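# Flip the inverted bottle upright inside the crate

## Task

Find the single bottle standing upside down in the crate, turn it so it stands right way up, and set it back inside the crate; the crate must end neither tilted nor shifted from where it was, or the task counts as failed.

## Robot and tools

Robot: two arms over a table, left_arm (base near y = +0.437 m) and right_arm (base near y = -0.304 m), each with a six-joint arm and a 16-motor dexterous hand (left hand on left_arm, right hand on right_arm, mirror images). A post stands on the floor behind the arms. Loose objects may occasionally get a small nudge.

Frames. The scene frame has its origin at table-top height midway between the arms, +z up, +x outward over the table, +y toward left_arm. Reported hand-point positions (m), orientations (quat_wxyz) and velocities are in this frame and can be off by a few cm. Pose offsets you send are instead along the current Hand target's own axes. Hand-point axes (right hand): +z runs along straight fingers toward the tips, +y points out of the palm face, +x crosses the palm away from the thumb (on the left hand +x points toward the thumb). The palm face sits at y = -0.063; straight fingertips reach about z = +0.123. A rigid mast sticks out near the wrist on the palm side and can strike objects.

Row layout (48 numbers, all in [-1, 1], one list covering both arms): left dx, dy, dz, rx, ry, rz; then 16 left hand motor goals; left current_limit; left speed; then the same 24 for the right arm. Motor order for each hand: index_mcp, index_abd, index_pip, index_dip, thumb_cmc, thumb_axl, thumb_mcp, thumb_ipl, middle_mcp, middle_abd, middle_pip, middle_dip, ring_mcp, ring_abd, ring_pip, ring_dip. Results list hand values in this same order.

Pose numbers are offsets, not poses: measured from the arm's Hand target at the start of the action or move, in that target's own axes. Scale: 1.0 = 0.6 m for dx, dy, dz and 180 degrees for rx, ry, rz, which form one rotation vector. Six zeros means no new request for that arm. Each call re-bases on the current Hand target, so the same offset sent twice moves twice. Orientation commands are clipped to within 32 degrees of the measured orientation each step.

Hand numbers are absolute goal angles, mapped linearly between each hinge's stops (degrees at +1, at -1; value when straight): finger _mcp (-18, +128; +0.75), _abd (-60, +60; 0.00), _pip (-29, +108; +0.58), _dip (-21, +117; +0.70); thumb_cmc (-20, +120; +0.71), thumb_axl (-27, +140; +0.68), thumb_mcp (-69, +109; +0.23), thumb_ipl (-77, +108; +0.17). Moving toward -1 curls fingers toward the palm and swings the thumb in front of it. A 0 is a real goal; to keep a hand unchanged, resend its hand_goal values plus hand_current_limit and hand_speed. current_limit maps -1..+1 to 0..550 mA (floor 11 mA); speed maps to (speed+1)/2 of 8.5 rad/s. Initial values: current_limit +0.4, speed -0.6. Right hand limit: ring_pip goals stop at +79.0 degrees; anything beyond is treated as +79.0 for the whole scene.

Tools:
- execute_actions(actions, cameras): actions is a list of actions; each action is up to 15 rows, one per 1/30 s step, with the final row held to step 15. Every row is an offset from that action's starting Hand target. Images only if actions is empty or cameras requests them.
- move(target, speed, blend, blocking, cameras): straight-line path to one row or a list of up to 15 rows; all offsets count from the Hand targets at the call's start. speed in m/s, 0.002 to 1 (default 0.25); turns up to twice that in rad/s; one value or one per target. blend in m rounds corners (0 = stop at each). Whole move capped at 10 s. No obstacle avoidance. blocking=false returns after about 0.5 s while motion continues. Result adds a move: line (done, off_target, moving, held, fault; limits=paced means pose clipped, limits=held means steps withheld).
- wait(seconds 0 to 3600): runs the scene without new commands.
- stop(): brakes a running move.
- zoom_image(camera, region [x0, y0, x1, y1] pixels, at most 504x504): camera is cam_high, cam_low, cam_left_wrist or cam_right_wrist (images 672x504).
- clear_fault(arm): left_arm or right_arm, only after a reported torque fault.
- finished_scene(scene = 1): ends the scene permanently.

Results: end_effector_position, end_effector_quat_wxyz, velocities (omitted while joints are still), Hand target (the base for your next offsets; the hand often rests a bit short, so send the remaining gap), joint positions and torques (positive toward larger joint values), hand_goal, hand_measured, hand_current_ma, hand_state (moving, goal, blocked, overload), hand_current_limit, hand_speed. Watch for MOTOR HOT, TORQUE FAULT, OVER-TEMPERATURE FAULT and HAND FAULT lines.

Cautions: a motor held at 495 mA or more for 5 s shuts off for 10 s, so grip with moderate current. Fingers only press while their goal lies past the object's surface. Contact torque at a joint's limit (wrist pitch only 12.1 N m, wrist roll 14.3) causes a fault stop; a held bottle's weight counts. The clearance check keeps the arms apart but fingers can still collide; any press between the arms can fail the scene. Move slowly near the crate and bottles, do not tilt or shove the crate, do not drop the bottle even a few mm, release it only when it is at rest on its base, and keep everything on the table. Glass falling more than a few cm fails the scene.

Each tool is called after "Emit:" as name(argument=value, ...) on one line, values as JSON.

## Session

Emit:
execute_actions(actions=[])

Scene clock: 0.00 s.
left_arm: end_effector_position=(+0.6077, +0.2067, +0.3689) hand_goal=(+0.754, +0.000, +0.576, +0.696, +0.714, +0.678, +0.226, +0.168, +0.754, +0.000, +0.576, +0.696, +0.754, +0.000, +0.576, +0.696) hand_measured=(+0.7523, -0.0008, +0.5770, +0.6958, +0.7142, +0.6777, +0.2262, +0.1672, +0.7535, +0.0007, +0.5757, +0.6958, +0.7523, +0.0007, +0.5770, +0.6958) hand_current_ma=(-1, +1, -24, +18, +9, +6, +9, -5, +24, -3, +15, -12, +11, -2, +5, -2) hand_state=(goal, goal, goal, goal, goal, goal, goal, goal, goal, goal, goal, goal, goal, goal, goal, goal) hand_current_limit=0.40 hand_speed=-0.60 end_effector_quat_wxyz=(+0.099, -0.439, +0.871, +0.196) | right_arm: end_effector_position=(+0.6092, -0.5934, +0.1810) hand_goal=(+0.754, +0.000, +0.576, +0.696, +0.714, +0.678, +0.226, +0.168, +0.754, +0.000, +0.576, +0.696, +0.754, +0.000, +0.576, +0.696) hand_measured=(+0.7535, -0.0008, +0.5770, +0.6958, +0.7142, +0.6777, +0.2262, +0.1672, +0.7535, -0.0008, +0.5770, +0.6958, +0.7535, -0.0008, +0.5770, +0.6958) hand_current_ma=(-7, -3, +7, -12, -6, -8, +0, -4, +2, -7, -12, +2, -8, +3, +7, +7) hand_state=(goal, goal, goal, goal, goal, goal, goal, goal, goal, goal, goal, goal, goal, goal, goal, goal) hand_current_limit=0.40 hand_speed=-0.60 end_effector_quat_wxyz=(+0.376, +0.908, -0.174, -0.054)
Joint positions: left_arm=[-0.453 -0.971 -2.137 0.397 -1.393 -1.526] | right_arm=[-0.097 -1.035 -1.586 -0.957 -1.005 -2.177]
Joint velocities: within noise
Joint torques (N m): no reading
Hand target: left_arm +0.6077, +0.2067, +0.3689; +0.099, -0.439, +0.871, +0.196 | right_arm +0.6092, -0.5934, +0.1810; +0.376, +0.908, -0.174, -0.054

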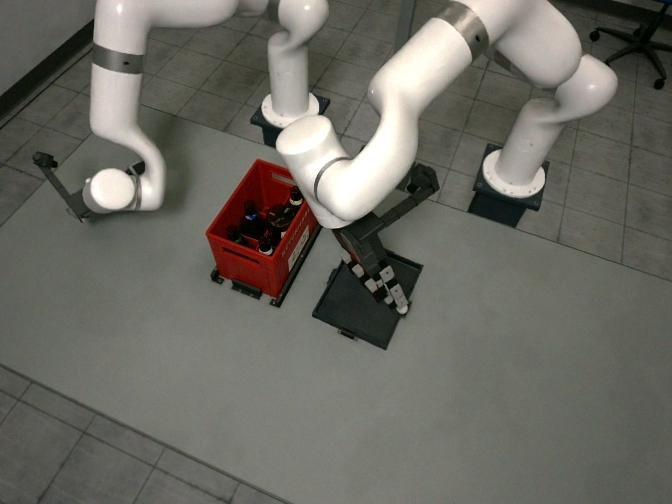

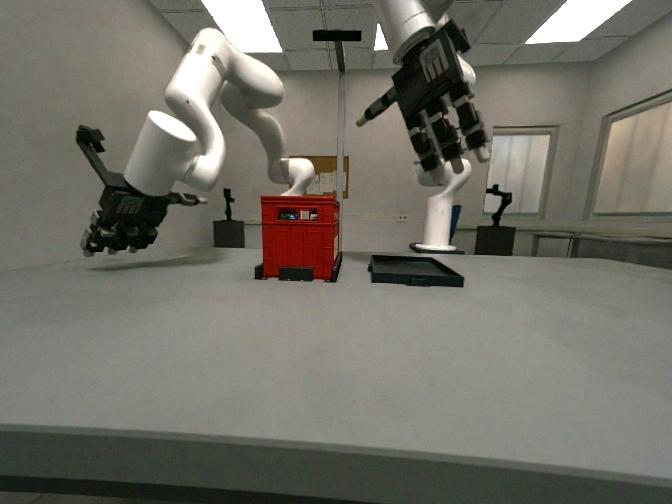

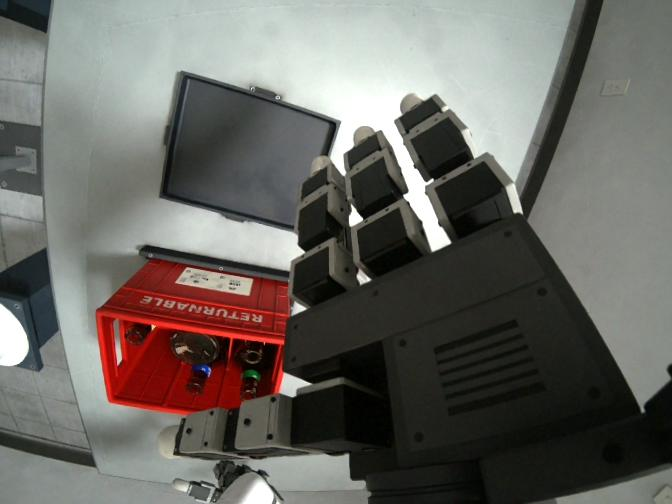

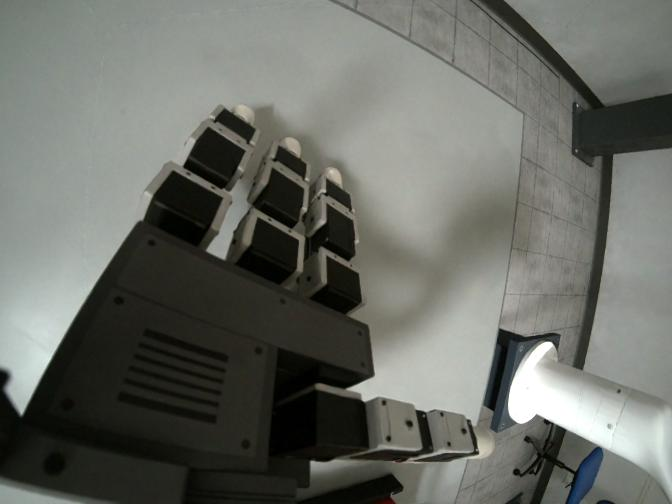

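Emit:
zoom_image(camera="cam_high", region=[190, 150, 340, 310])

Emit:
zoom_image(camera="cam_left_wrist", region=[80, 240, 310, 430])

Emit:
zoom_image(camera="cam_low", region=[240, 180, 480, 300])

Scaled by 3.150 from the camera's image (finer frame: 960x720).

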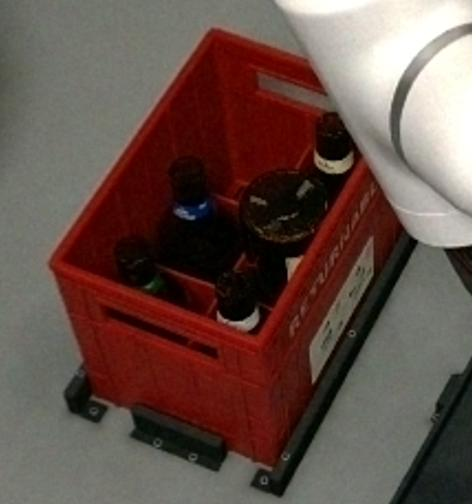

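Scaled by 2.191 from the camera's image (finer frame: 960x720).

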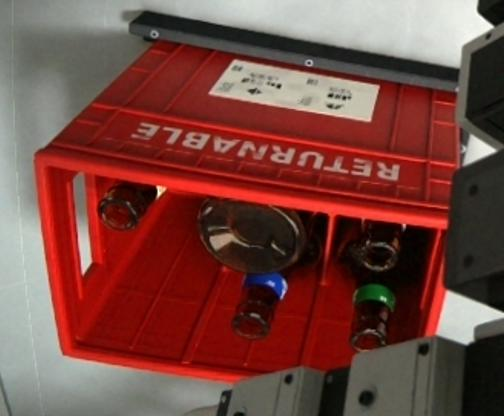

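Scaled by 2.100 from the camera's image (finer frame: 960x720).

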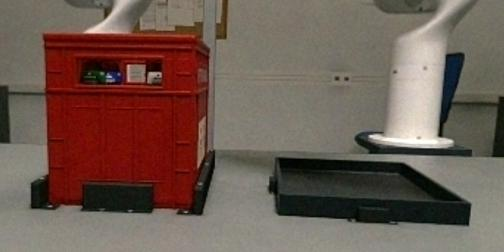

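Emit:
move(target=[0.1295,0.1278,-0.1625,0.5698,0.0671,-0.1245,-0.137,0,0.401,0.58,-0.614,0.677,0.315,0.168,-0.137,0,0.401,0.58,0.89,0,0.576,0.696,0.4,-0.6,0,0,0,0,0,0,0.754,0,0.576,0.696,0.714,0.678,0.226,0.168,0.754,0,0.576,0.696,0.754,0,0.576,0.696,0.4,-0.6], speed=0.3, cameras=["all"])

Scene clock: 32.53 s.
left_arm: end_effector_position=(+0.4998, +0.1497, +0.4497) hand_goal=(-0.136, +0.000, +0.402, +0.580, -0.614, +0.678, +0.316, +0.168, -0.136, +0.000, +0.402, +0.580, +0.890, +0.000, +0.576, +0.696) hand_measured=(-0.1426, -0.0008, +0.4063, +0.5862, -0.6057, +0.6777, +0.3044, +0.1681, -0.1414, -0.0023, +0.4089, +0.5862, +0.8692, -0.0008, +0.5744, +0.6920) hand_current_ma=(-14, +0, +8, +17, +31, -20, -26, -1, -8, -5, +22, -6, -9, -17, -7, +9) hand_state=(goal, goal, goal, goal, goal, goal, goal, goal, goal, goal, goal, goal, blocked, goal, goal, goal) hand_current_limit=0.40 hand_speed=-0.60 end_effector_quat_wxyz=(+0.353, -0.354, +0.613, -0.612) | right_arm: end_effector_position=(+0.6092, -0.5934, +0.1810) hand_goal=(+0.754, +0.000, +0.576, +0.696, +0.714, +0.678, +0.226, +0.168, +0.754, +0.000, +0.576, +0.696, +0.754, +0.000, +0.576, +0.696) hand_measured=(+0.7607, +0.0007, +0.5770, +0.6958, +0.7205, +0.6777, +0.2242, +0.1681, +0.7595, -0.0008, +0.5770, +0.6958, +0.7607, +0.0007, +0.5770, +0.6958) hand_current_ma=(-1, -4, +1, -10, +0, -11, -7, -8, +14, -2, -4, +2, +2, +5, +12, +1) hand_state=(goal, goal, goal, goal, goal, goal, goal, goal, goal, goal, goal, goal, goal, goal, goal, goal) hand_current_limit=0.40 hand_speed=-0.60 end_effector_quat_wxyz=(+0.376, +0.908, -0.174, -0.054)
Joint positions: left_arm=[-0.438 0.105 -0.626 0.084 0.841 -1.627] | right_arm=[-0.097 -1.035 -1.586 -0.957 -1.005 -2.177]
Joint torques (N m): left_arm=[-11.87 16.75 -20.51 0.44 4.86 -0.01] | right_arm=[-0.05 46.82 -16.57 -0.38 -0.98 -0.04]
Hand target: left_arm +0.4998, +0.1497, +0.4497; +0.353, -0.354, +0.612, -0.612 | right_arm +0.6092, -0.5934, +0.1810; +0.376, +0.908, -0.174, -0.054
Off the commanded pose: left_arm 0.000 m, 0 deg | right_arm 0.000 m, 0 deg.
move: done
cam_left_wrist: T_world_to_cam=[[0.37563, 0.71683, 0.58742, -0.59577], [-0.84071, -0.00318, 0.54148, 0.13112], [0.39002, -0.69724, 0.60145, -0.24058]] pos_world=[0.42785, 0.25974, 0.42366]

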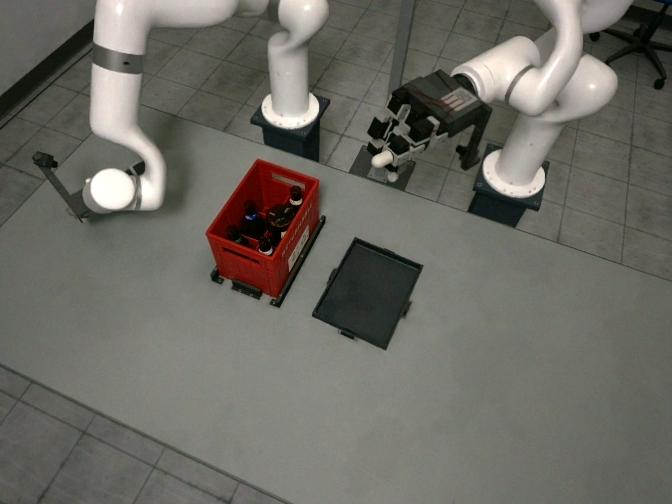

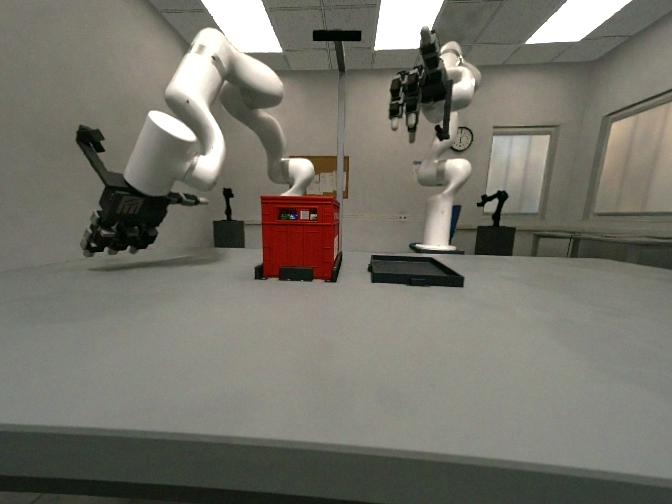

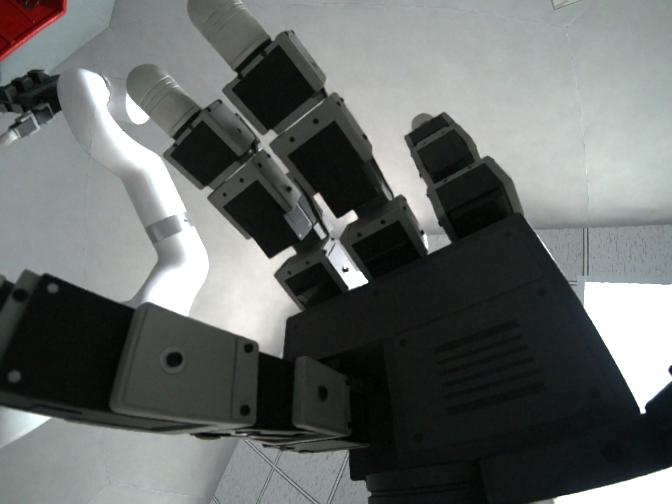

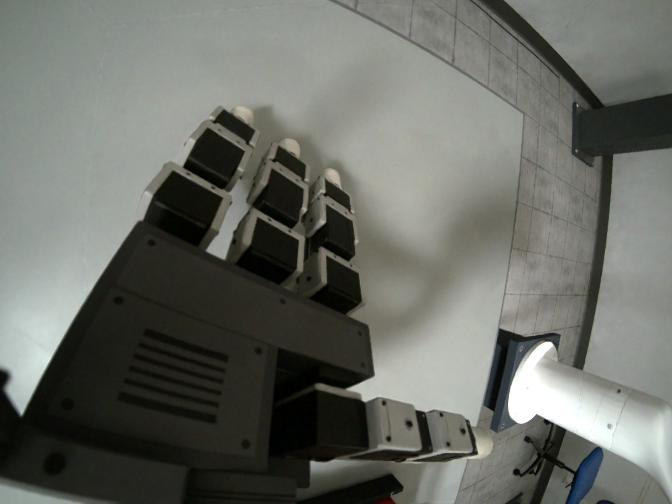

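Emit:
zoom_image(camera="cam_high", region=[200, 150, 330, 310])

Emit:
zoom_image(camera="cam_high", region=[350, 50, 500, 200])

Scaled by 3.150 from the camera's image (finer frame: 960x720).

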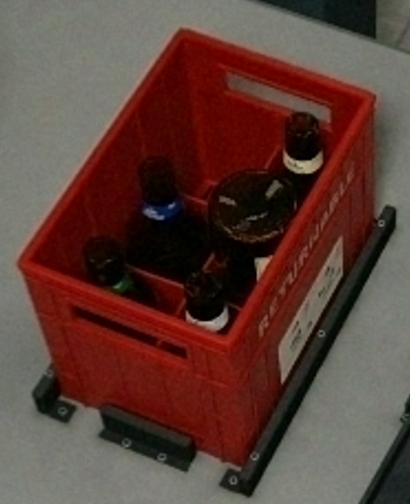

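Scaled by 3.360 from the camera's image (finer frame: 960x720).

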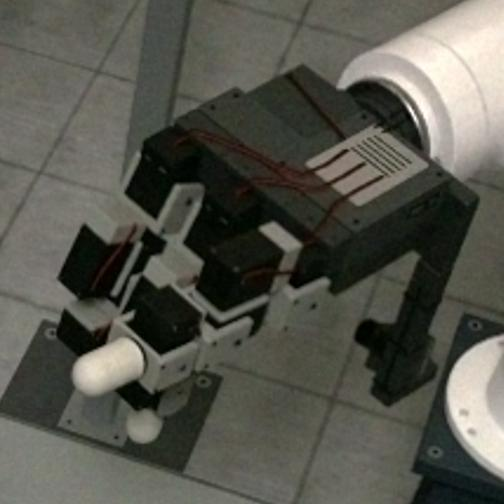

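Emit:
move(target=[0.2778,0.0828,0.3386,0,-0.0278,0,-0.137,0,0.401,0.58,-0.657,0.677,0.315,0.168,-0.137,0,0.401,0.58,0.89,0,0.576,0.696,0.4,-0.6,-0.098,-0.1155,-0.259,0.1656,-0.148,0,0.754,0,0.576,0.696,0.714,0.678,0.226,0.168,0.754,0,0.576,0.696,0.754,0,0.576,0.696,0.4,-0.6], speed=0.3, cameras=["all"])

Scene clock: 50.10 s.
left_arm: end_effector_position=(+0.5924, -0.0962, +0.4000) hand_goal=(-0.136, +0.000, +0.402, +0.580, -0.656, +0.678, +0.316, +0.168, -0.136, +0.000, +0.402, +0.580, +0.890, +0.000, +0.576, +0.696) hand_measured=(-0.1438, -0.0008, +0.4063, +0.5849, -0.6484, +0.6788, +0.3064, +0.1681, -0.1438, -0.0008, +0.4089, +0.5862, +0.8704, -0.0008, +0.5731, +0.6920) hand_current_ma=(-12, -12, +1, +8, +11, +4, -1, -13, +5, -13, +19, -5, -8, +2, -18, -3) hand_state=(goal, goal, goal, goal, goal, goal, goal, goal, goal, goal, goal, goal, blocked, goal, goal, goal) hand_current_limit=0.40 hand_speed=-0.60 end_effector_quat_wxyz=(+0.380, -0.380, +0.596, -0.596) | right_arm: end_effector_position=(+0.6089, -0.4236, +0.2409) hand_goal=(+0.754, +0.000, +0.576, +0.696, +0.714, +0.678, +0.226, +0.168, +0.754, +0.000, +0.576, +0.696, +0.754, +0.000, +0.576, +0.696) hand_measured=(+0.7607, -0.0037, +0.5770, +0.6958, +0.7217, +0.6767, +0.2232, +0.1681, +0.7595, -0.0037, +0.5770, +0.6958, +0.7595, -0.0023, +0.5770, +0.6958) hand_current_ma=(+5, -1, +1, -9, +2, -14, -10, -3, +8, -5, -7, +1, +4, +2, +7, +3) hand_state=(goal, goal, goal, goal, goal, goal, goal, goal, goal, goal, goal, goal, goal, goal, goal, goal) hand_current_limit=0.40 hand_speed=-0.60 end_effector_quat_wxyz=(+0.083, +0.937, -0.263, -0.213)
Joint positions: left_arm=[-0.787 -0.498 -1.218 -0.481 0.91 -1.262] | right_arm=[-0.026 -0.977 -1.812 -0.076 -1.291 -2.625]
Joint torques (N m): left_arm=[-11.32 36.6 -20 0.83 -2.11 1.72] | right_arm=[-0.06 48.07 -18.9 0.46 -6.87 0]
Hand target: left_arm +0.5924, -0.0962, +0.4000; +0.380, -0.380, +0.596, -0.596 | right_arm +0.6089, -0.4236, +0.2409; +0.082, +0.937, -0.263, -0.213
Off the commanded pose: left_arm 0.000 m, 0 deg | right_arm 0.000 m, 0 deg.
move: done
cam_left_wrist: T_world_to_cam=[[0.31164, 0.74683, 0.58747, -0.38429], [-0.8373, -0.07647, 0.54137, 0.22616], [0.44924, -0.6606, 0.60149, -0.44977]] pos_world=[0.51118, 0.00718, 0.37386]
cam_right_wrist: T_world_to_cam=[[-0.86656, -0.13457, 0.48059, 0.38556], [0.24043, 0.7313, 0.63827, -0.03797], [-0.43735, 0.66865, -0.60136, 0.82684]] pos_world=[0.70486, -0.47321, 0.33617]

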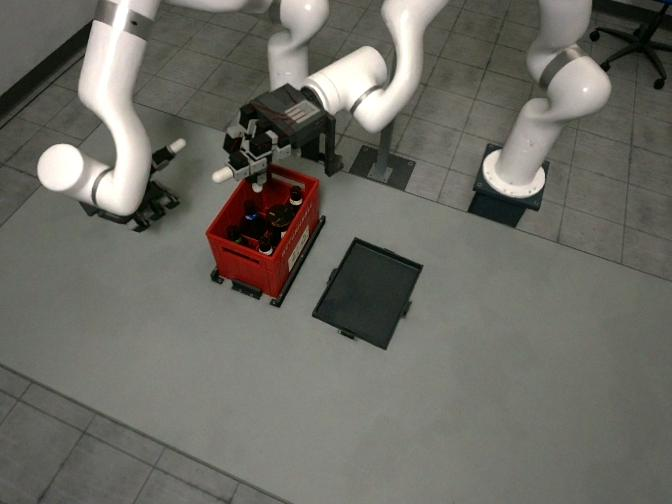

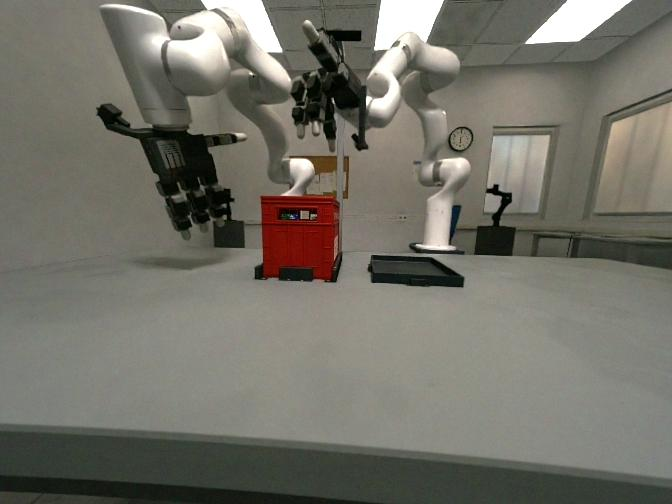

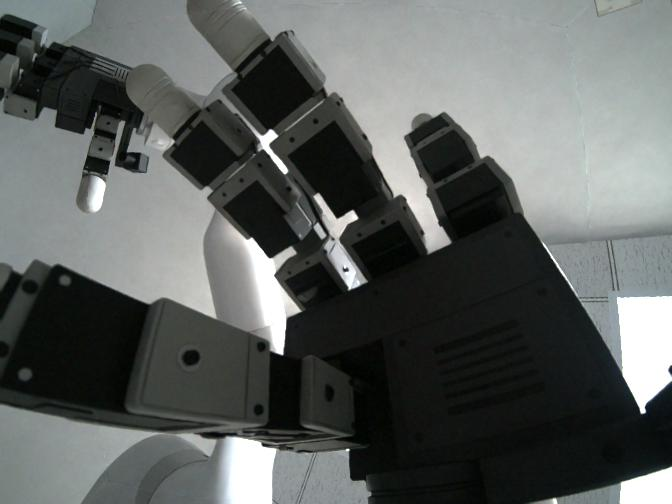

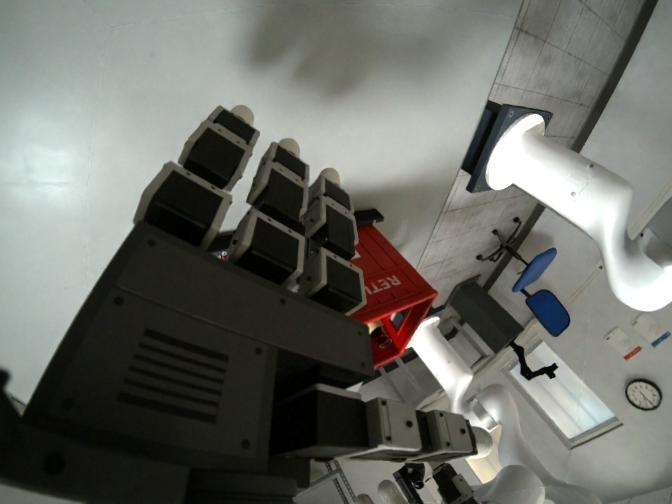

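Emit:
zoom_image(camera="cam_high", region=[200, 80, 360, 210])

Emit:
zoom_image(camera="cam_low", region=[250, 10, 400, 160])

Scaled by 3.150 from the camera's image (finer frame: 960x720).

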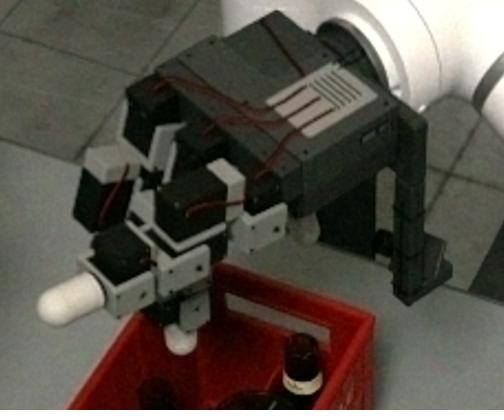

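Scaled by 3.360 from the camera's image (finer frame: 960x720).

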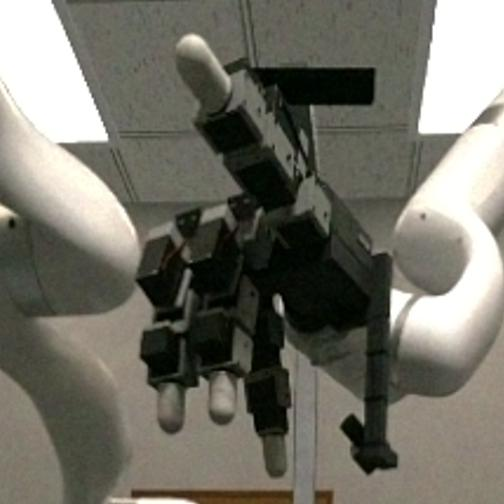

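Emit:
move(target=[[0,0,0,0,0,0,-0.137,0,0.401,0.58,-0.657,0.677,0.315,0.168,-0.137,0,0.401,0.58,0.89,0,0.576,0.696,0.4,-0.6,-0.168,0.262,-0.1525,0.478,0.434,-0.595,0.754,0,0.576,0.696,0.714,0.678,0.226,0.168,0.754,0,0.576,0.696,0.754,0,0.576,0.696,0.4,-0.6],[0,0,0,0,0,0,-0.137,0,0.401,0.58,-0.657,0.677,0.315,0.168,-0.137,0,0.401,0.58,0.89,0,0.576,0.696,0.4,-0.6,-0.2313,0.1028,-0.0985,0.478,0.434,-0.595,0.754,0,0.576,0.696,0.714,0.678,0.226,0.168,0.754,0,0.576,0.696,0.754,0,0.576,0.696,0.4,-0.6]], speed=0.35, blend=[0.02,0], cameras=["all"])

Scene clock: 61.23 s.
left_arm: end_effector_position=(+0.5924, -0.0962, +0.4000) hand_goal=(-0.136, +0.000, +0.402, +0.580, -0.656, +0.678, +0.316, +0.168, -0.136, +0.000, +0.402, +0.580, +0.890, +0.000, +0.576, +0.696) hand_measured=(-0.1438, -0.0008, +0.4050, +0.5849, -0.6484, +0.6788, +0.3064, +0.1681, -0.1450, +0.0007, +0.4089, +0.5862, +0.8692, +0.0007, +0.5744, +0.6932) hand_current_ma=(-12, -11, +11, +0, +18, +7, -28, -13, -8, -4, +12, +0, -27, -16, -9, +6) hand_state=(goal, goal, goal, goal, goal, goal, goal, goal, goal, goal, goal, goal, blocked, goal, goal, goal) hand_current_limit=0.40 hand_speed=-0.60 end_effector_quat_wxyz=(+0.380, -0.380, +0.596, -0.596) | right_arm: end_effector_position=(+0.4998, -0.4002, +0.3596) hand_goal=(+0.754, +0.000, +0.576, +0.696, +0.714, +0.678, +0.226, +0.168, +0.754, +0.000, +0.576, +0.696, +0.754, +0.000, +0.576, +0.696) hand_measured=(+0.7511, +0.0036, +0.5770, +0.6958, +0.7104, +0.6767, +0.2222, +0.1681, +0.7523, +0.0036, +0.5757, +0.6958, +0.7498, +0.0036, +0.5770, +0.6958) hand_current_ma=(-12, +10, +0, -10, -18, -12, -15, +5, +0, +0, -1, +5, -13, +13, +9, +9) hand_state=(goal, goal, goal, goal, goal, goal, goal, goal, goal, goal, goal, goal, goal, goal, goal, goal) hand_current_limit=0.40 hand_speed=-0.60 end_effector_quat_wxyz=(+0.499, -0.501, -0.500, -0.500)
Joint positions: left_arm=[-0.787 -0.499 -1.218 -0.481 0.91 -1.261] | right_arm=[-0.639 -0.499 -0.932 0.938 -1.837 -5.937]
Joint torques (N m): left_arm=[0.02 36.6 -20 0.83 1.52 -0.01] | right_arm=[0.01 32.38 -15.56 0.76 4.86 -0.05]
Hand target: left_arm +0.5924, -0.0962, +0.4000; +0.380, -0.380, +0.596, -0.596 | right_arm +0.4998, -0.4001, +0.3596; +0.499, -0.501, -0.500, -0.500
Off the commanded pose: left_arm 0.000 m, 0 deg | right_arm 0.000 m, 0 deg.
move: done
cam_left_wrist: T_world_to_cam=[[0.31162, 0.74685, 0.58745, -0.38428], [-0.83726, -0.07652, 0.54142, 0.22612], [0.44932, -0.66057, 0.60147, -0.4498]] pos_world=[0.51118, 0.00718, 0.37386]
cam_right_wrist: T_world_to_cam=[[0.63844, -0.04334, -0.76845, -0.02936], [-0.56153, -0.70905, -0.42653, 0.10271], [-0.52638, 0.70383, -0.47702, 0.84886]] pos_world=[0.52324, -0.5259, 0.42617]

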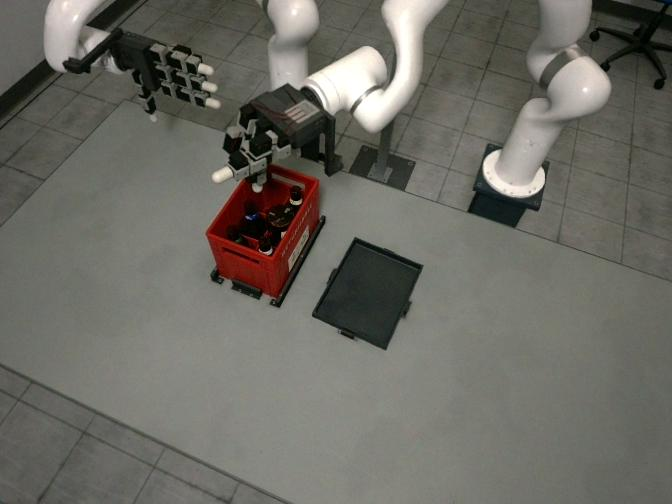

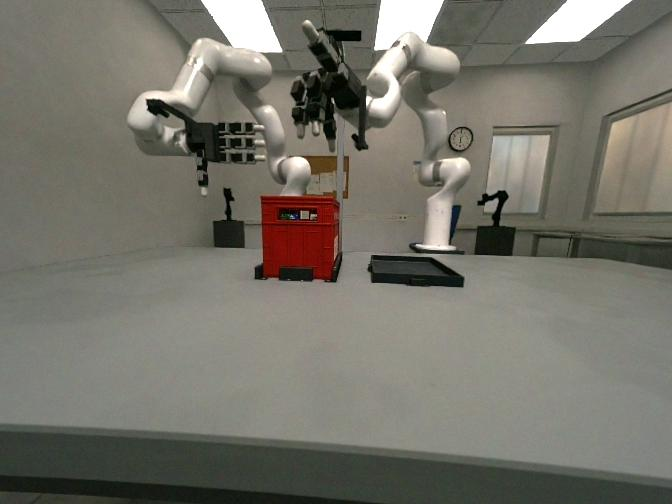

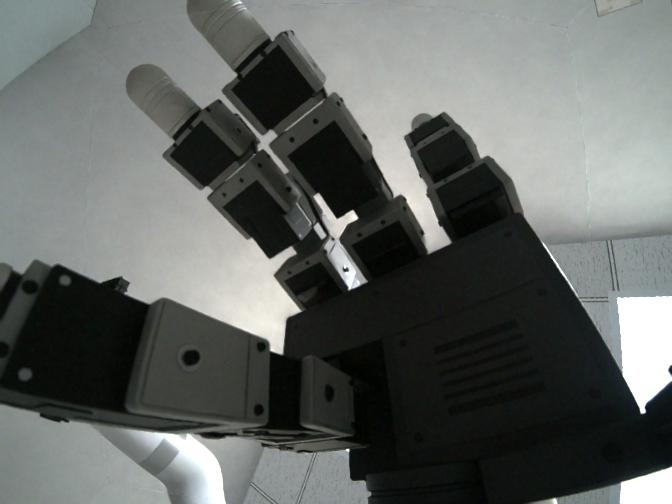

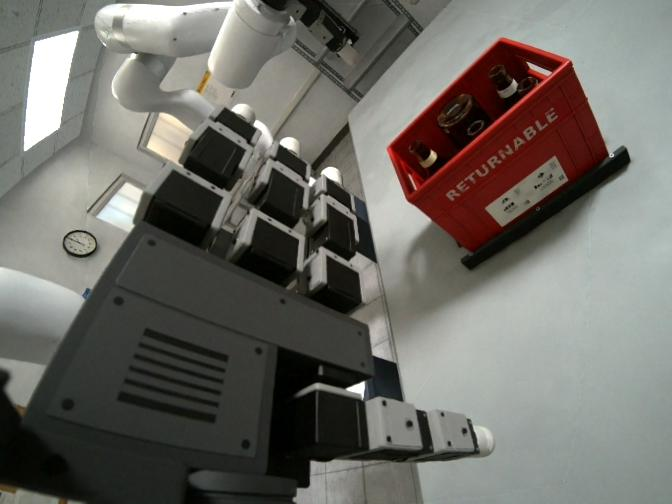

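Emit:
zoom_image(camera="cam_right_wrist", region=[370, 20, 640, 220])

Emit:
zoom_image(camera="cam_right_wrist", region=[240, 0, 370, 100])

Scaled by 1.867 from the camera's image (finer frame: 960x720).

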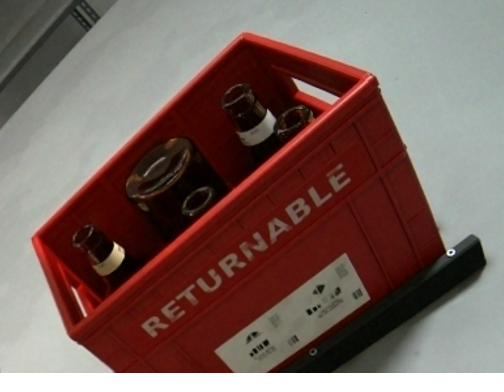

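Scaled by 3.877 from the camera's image (finer frame: 960x720).

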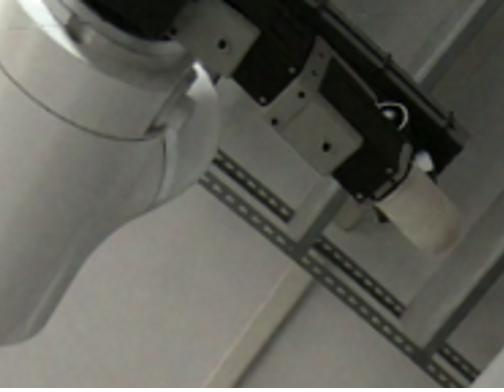

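Emit:
move(target=[0,0.225,0,0,0,0,-0.137,0,0.401,0.58,-0.657,0.677,0.315,0.168,-0.137,0,0.401,0.58,0.89,0,0.576,0.696,0.4,-0.6,0,0,0,0,0,0,0.754,0,0.576,0.696,0.714,0.678,0.226,0.168,0.754,0,0.576,0.696,0.754,0,0.576,0.696,0.4,-0.6], speed=0.15, cameras=["cam_high","cam_right_wrist","cam_low"])

Emit:
zoom_image(camera="cam_right_wrist", region=[370, 0, 590, 200])

Emit:
zoom_image(camera="cam_high", region=[210, 130, 340, 260])

Scene clock: 65.67 s.
left_arm: end_effector_position=(+0.5923, -0.0963, +0.2650) hand_goal=(-0.136, +0.000, +0.402, +0.580, -0.656, +0.678, +0.316, +0.168, -0.136, +0.000, +0.402, +0.580, +0.890, +0.000, +0.576, +0.696) hand_measured=(-0.1438, -0.0023, +0.4050, +0.5849, -0.6496, +0.6788, +0.3054, +0.1681, -0.1438, -0.0023, +0.4089, +0.5862, +0.8680, -0.0008, +0.5744, +0.6932) hand_current_ma=(-24, +11, -6, +16, +11, -3, -37, -4, +13, -18, +9, +1, -12, +3, -9, -14) hand_state=(goal, goal, goal, goal, goal, goal, goal, goal, goal, goal, goal, goal, blocked, goal, goal, goal) hand_current_limit=0.40 hand_speed=-0.60 end_effector_quat_wxyz=(+0.380, -0.380, +0.597, -0.596) | right_arm: end_effector_position=(+0.4998, -0.4001, +0.3596) hand_goal=(+0.754, +0.000, +0.576, +0.696, +0.714, +0.678, +0.226, +0.168, +0.754, +0.000, +0.576, +0.696, +0.754, +0.000, +0.576, +0.696) hand_measured=(+0.7511, +0.0021, +0.5770, +0.6958, +0.7117, +0.6777, +0.2222, +0.1681, +0.7523, +0.0036, +0.5770, +0.6958, +0.7498, +0.0036, +0.5770, +0.6958) hand_current_ma=(-15, +6, -1, -7, -12, -12, -17, +6, -10, -4, -6, -2, -15, +8, +9, +12) hand_state=(goal, goal, goal, goal, goal, goal, goal, goal, goal, goal, goal, goal, goal, goal, goal, goal) hand_current_limit=0.40 hand_speed=-0.60 end_effector_quat_wxyz=(+0.499, -0.501, -0.500, -0.500)
Joint positions: left_arm=[-0.787 -0.704 -1.177 -0.415 1.133 -1.387] | right_arm=[-0.639 -0.499 -0.932 0.938 -1.836 -5.937]
Joint torques (N m): left_arm=[0.02 40.05 -17.53 0.58 1.57 0] | right_arm=[0.01 32.38 -15.56 0.76 -1.57 -0.05]
Hand target: left_arm +0.5923, -0.0962, +0.2650; +0.380, -0.380, +0.596, -0.596 | right_arm +0.4998, -0.4001, +0.3596; +0.499, -0.501, -0.500, -0.500
Off the commanded pose: left_arm 0.000 m, 0 deg | right_arm 0.000 m, 0 deg.
move: done
cam_right_wrist: T_world_to_cam=[[0.63851, -0.04333, -0.76839, -0.0295], [-0.56155, -0.70896, -0.42665, 0.10277], [-0.52628, 0.70391, -0.47701, 0.84879]] pos_world=[0.52324, -0.5259, 0.42606]
Images, in order (width x height): cam_high 672x504, cam_low 672x504, cam_right_wrist 672x504.

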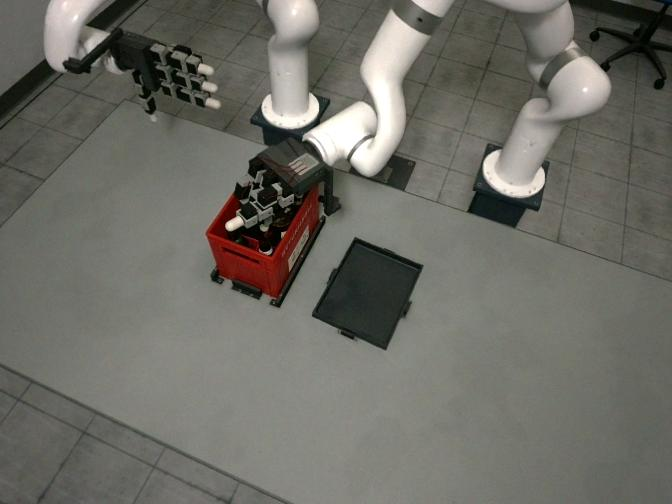

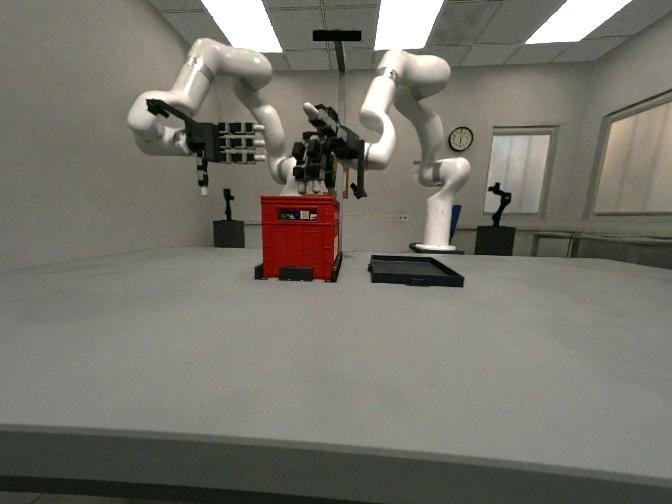

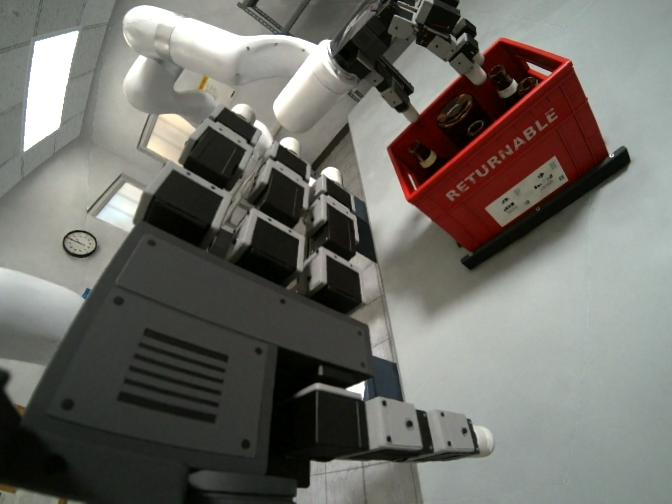

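Scaled by 2.291 from the camera's image (finer frame: 960x720).

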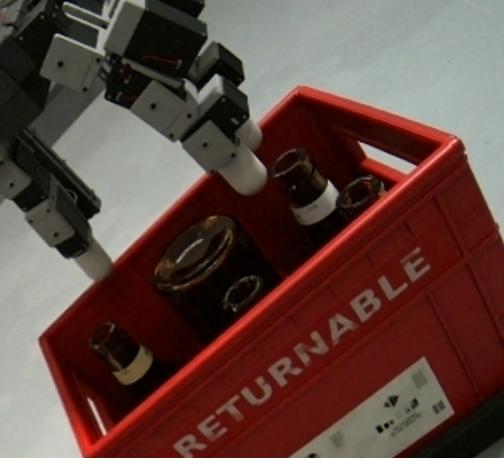

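Scaled by 3.877 from the camera's image (finer frame: 960x720).

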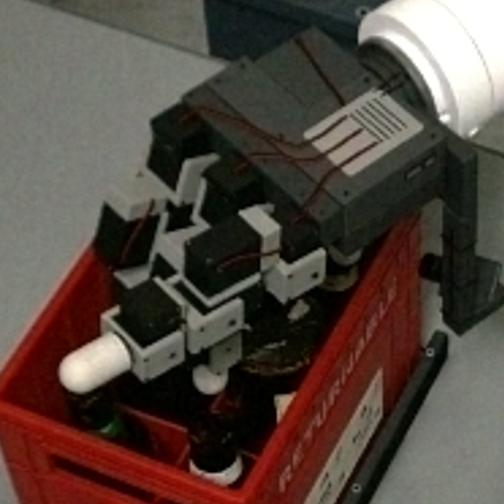

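Emit:
zoom_image(camera="cam_right_wrist", region=[440, 30, 520, 110])

Emit:
zoom_image(camera="cam_right_wrist", region=[380, 80, 480, 160])

Scaled by 6.300 from the camera's image (finer frame: 960x720).

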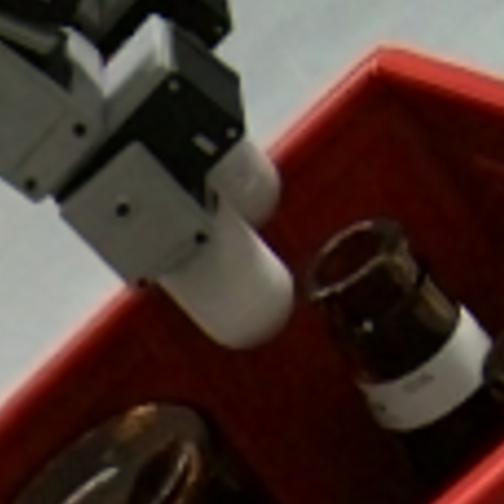

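Scaled by 5.040 from the camera's image (finer frame: 960x720).

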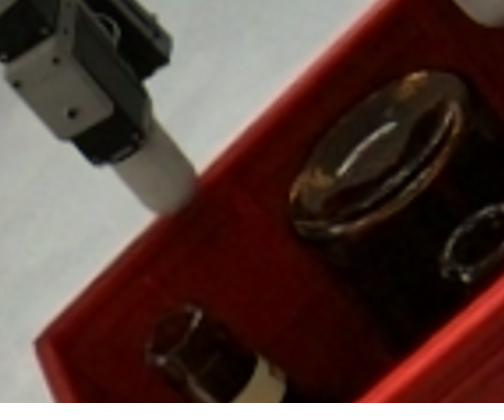

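Emit:
move(target=[0,0.03,0,0,0,0,-0.274,0,0.46,0.594,-0.657,0.677,0.264,0.168,-0.274,0,0.46,0.594,0.89,0,0.576,0.696,0.4,-0.6,0,0,0,0,0,0,0.754,0,0.576,0.696,0.714,0.678,0.226,0.168,0.754,0,0.576,0.696,0.754,0,0.576,0.696,0.4,-0.6], speed=0.1, cameras=["cam_high","cam_right_wrist"])

Emit:
zoom_image(camera="cam_right_wrist", region=[390, 30, 530, 170])

Emit:
zoom_image(camera="cam_high", region=[220, 150, 340, 270])

Scene clock: 73.83 s.
left_arm: end_effector_position=(+0.5923, -0.0962, +0.2470) hand_goal=(-0.274, +0.000, +0.460, +0.594, -0.656, +0.678, +0.264, +0.168, -0.274, +0.000, +0.460, +0.594, +0.890, +0.000, +0.576, +0.696) hand_measured=(-0.2849, -0.0023, +0.4499, +0.5888, -0.6484, +0.6777, +0.2668, +0.1691, -0.2849, -0.0023, +0.4487, +0.5875, +0.8680, -0.0008, +0.5731, +0.6932) hand_current_ma=(-17, -13, -30, +1, +19, -2, +20, -4, -8, -14, -10, -17, -31, -15, -9, +7) hand_state=(goal, goal, goal, goal, goal, goal, goal, goal, goal, goal, goal, goal, blocked, goal, goal, goal) hand_current_limit=0.40 hand_speed=-0.60 end_effector_quat_wxyz=(+0.380, -0.380, +0.596, -0.596) | right_arm: end_effector_position=(+0.4998, -0.4001, +0.3596) hand_goal=(+0.754, +0.000, +0.576, +0.696, +0.714, +0.678, +0.226, +0.168, +0.754, +0.000, +0.576, +0.696, +0.754, +0.000, +0.576, +0.696) hand_measured=(+0.7511, +0.0036, +0.5770, +0.6958, +0.7104, +0.6777, +0.2222, +0.1672, +0.7511, +0.0036, +0.5770, +0.6958, +0.7511, +0.0036, +0.5770, +0.6958) hand_current_ma=(-14, +3, +2, -7, -15, -13, -14, -5, -5, +0, -4, -2, -14, +6, +13, +3) hand_state=(goal, goal, goal, goal, goal, goal, goal, goal, goal, goal, goal, goal, goal, goal, goal, goal) hand_current_limit=0.40 hand_speed=-0.60 end_effector_quat_wxyz=(+0.499, -0.501, -0.500, -0.500)
Joint positions: left_arm=[-0.787 -0.737 -1.179 -0.41 1.16 -1.4] | right_arm=[-0.639 -0.499 -0.932 0.938 -1.836 -5.937]
Joint torques (N m): left_arm=[0.02 40.52 -17.14 0.55 4.73 0] | right_arm=[0.01 32.38 -15.56 0.76 -1.57 -0.05]
Hand target: left_arm +0.5923, -0.0962, +0.2470; +0.380, -0.380, +0.596, -0.596 | right_arm +0.4998, -0.4001, +0.3596; +0.499, -0.501, -0.500, -0.500
Off the commanded pose: left_arm 0.000 m, 0 deg | right_arm 0.000 m, 0 deg.
move: done
cam_right_wrist: T_world_to_cam=[[0.63851, -0.04333, -0.76839, -0.0295], [-0.56155, -0.70896, -0.42665, 0.10277], [-0.52628, 0.70391, -0.47701, 0.84879]] pos_world=[0.52324, -0.5259, 0.42606]

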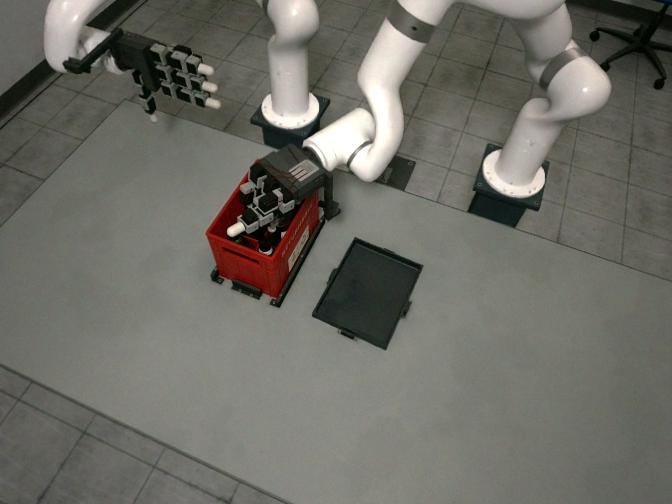

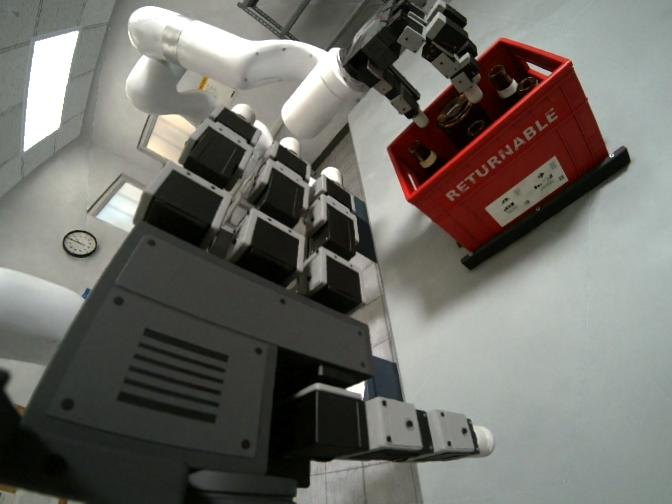

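Scaled by 3.600 from the camera's image (finer frame: 960x720).

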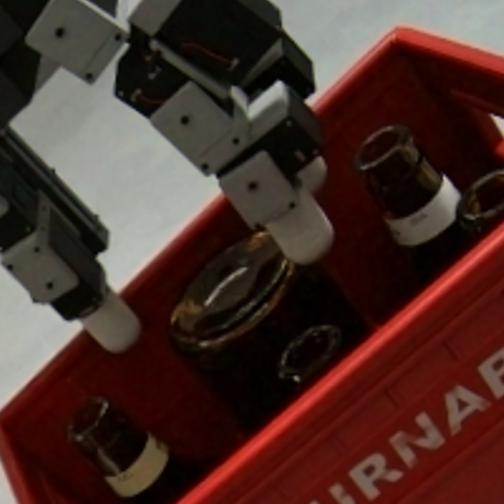

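Scaled by 4.200 from the camera's image (finer frame: 960x720).

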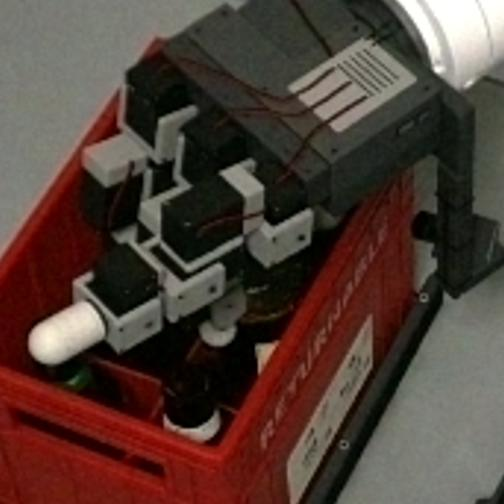

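Emit:
move(target=[0.0033,0.055,0.0058,0,0,0,-0.274,0,0.46,0.594,-0.657,0.677,0.264,0.168,-0.274,0,0.46,0.594,0.89,0,0.576,0.696,0.4,-0.6,0,0,0,0,0,0,0.754,0,0.576,0.696,0.714,0.678,0.226,0.168,0.754,0,0.576,0.696,0.754,0,0.576,0.696,0.4,-0.6], speed=0.05, cameras=["cam_high","cam_right_wrist"])

Emit:
zoom_image(camera="cam_right_wrist", region=[390, 30, 530, 170])

Emit:
zoom_image(camera="cam_high", region=[220, 150, 340, 270])

Scene clock: 77.03 s.
left_arm: end_effector_position=(+0.5946, -0.0995, +0.2140) hand_goal=(-0.274, +0.000, +0.460, +0.594, -0.656, +0.678, +0.264, +0.168, -0.274, +0.000, +0.460, +0.594, +0.890, +0.000, +0.576, +0.696) hand_measured=(-0.2849, -0.0008, +0.4499, +0.5875, -0.6484, +0.6788, +0.2668, +0.1691, -0.2837, -0.0023, +0.4487, +0.5875, +0.8692, -0.0008, +0.5744, +0.6932) hand_current_ma=(-23, +4, -5, -11, +19, -14, +8, -9, -5, -8, -1, -18, -23, -8, -10, -5) hand_state=(goal, goal, goal, goal, goal, goal, goal, goal, goal, goal, goal, goal, blocked, goal, goal, goal) hand_current_limit=0.40 hand_speed=-0.60 end_effector_quat_wxyz=(+0.380, -0.380, +0.596, -0.596) | right_arm: end_effector_position=(+0.4998, -0.4001, +0.3596) hand_goal=(+0.754, +0.000, +0.576, +0.696, +0.714, +0.678, +0.226, +0.168, +0.754, +0.000, +0.576, +0.696, +0.754, +0.000, +0.576, +0.696) hand_measured=(+0.7511, +0.0036, +0.5757, +0.6958, +0.7117, +0.6767, +0.2222, +0.1681, +0.7523, +0.0036, +0.5770, +0.6958, +0.7498, +0.0036, +0.5770, +0.6958) hand_current_ma=(-14, +9, +3, -11, -8, -10, -20, +3, -1, +5, -4, +1, -16, +7, +9, +9) hand_state=(goal, goal, goal, goal, goal, goal, goal, goal, goal, goal, goal, goal, goal, goal, goal, goal) hand_current_limit=0.40 hand_speed=-0.60 end_effector_quat_wxyz=(+0.499, -0.501, -0.500, -0.500)
Joint positions: left_arm=[-0.788 -0.805 -1.201 -0.403 1.203 -1.419] | right_arm=[-0.639 -0.499 -0.932 0.938 -1.836 -5.937]
Joint torques (N m): left_arm=[0.02 41.63 -16.54 0.49 1.56 0] | right_arm=[0.01 32.38 -15.56 0.76 -1.57 -0.05]
Hand target: left_arm +0.5946, -0.0995, +0.2140; +0.380, -0.380, +0.596, -0.596 | right_arm +0.4998, -0.4001, +0.3596; +0.499, -0.501, -0.500, -0.500
Off the commanded pose: left_arm 0.000 m, 0 deg | right_arm 0.000 m, 0 deg.
move: done
cam_right_wrist: T_world_to_cam=[[0.63851, -0.04333, -0.76839, -0.0295], [-0.56155, -0.70896, -0.42665, 0.10277], [-0.52628, 0.70391, -0.47701, 0.84879]] pos_world=[0.52324, -0.5259, 0.42606]

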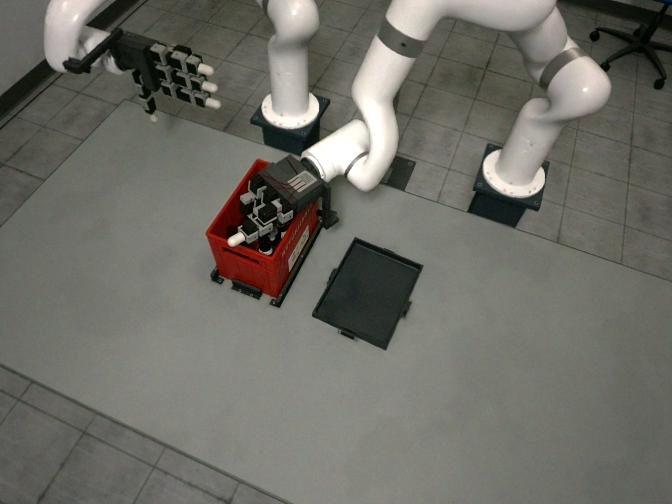

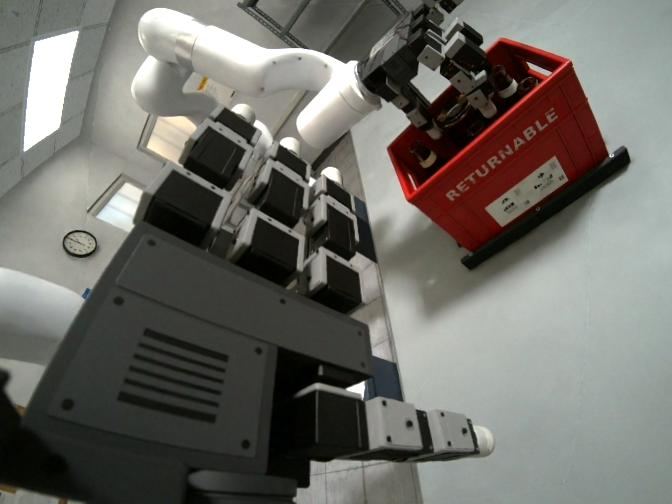

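Scaled by 3.600 from the camera's image (finer frame: 960x720).

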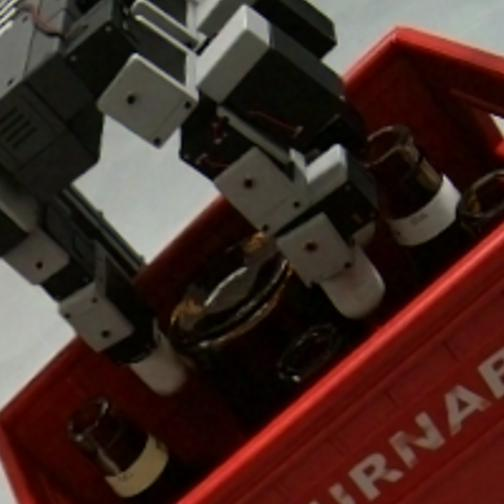

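Scaled by 4.200 from the camera's image (finer frame: 960x720).

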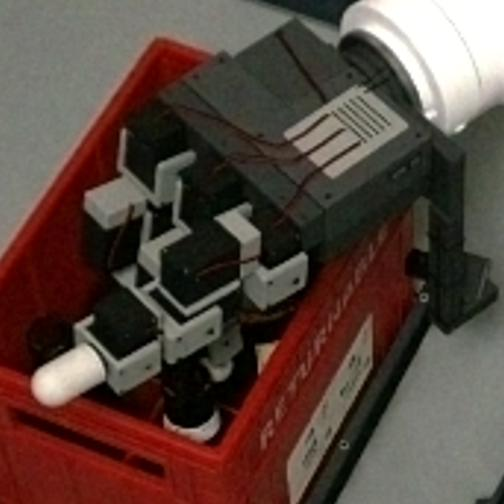

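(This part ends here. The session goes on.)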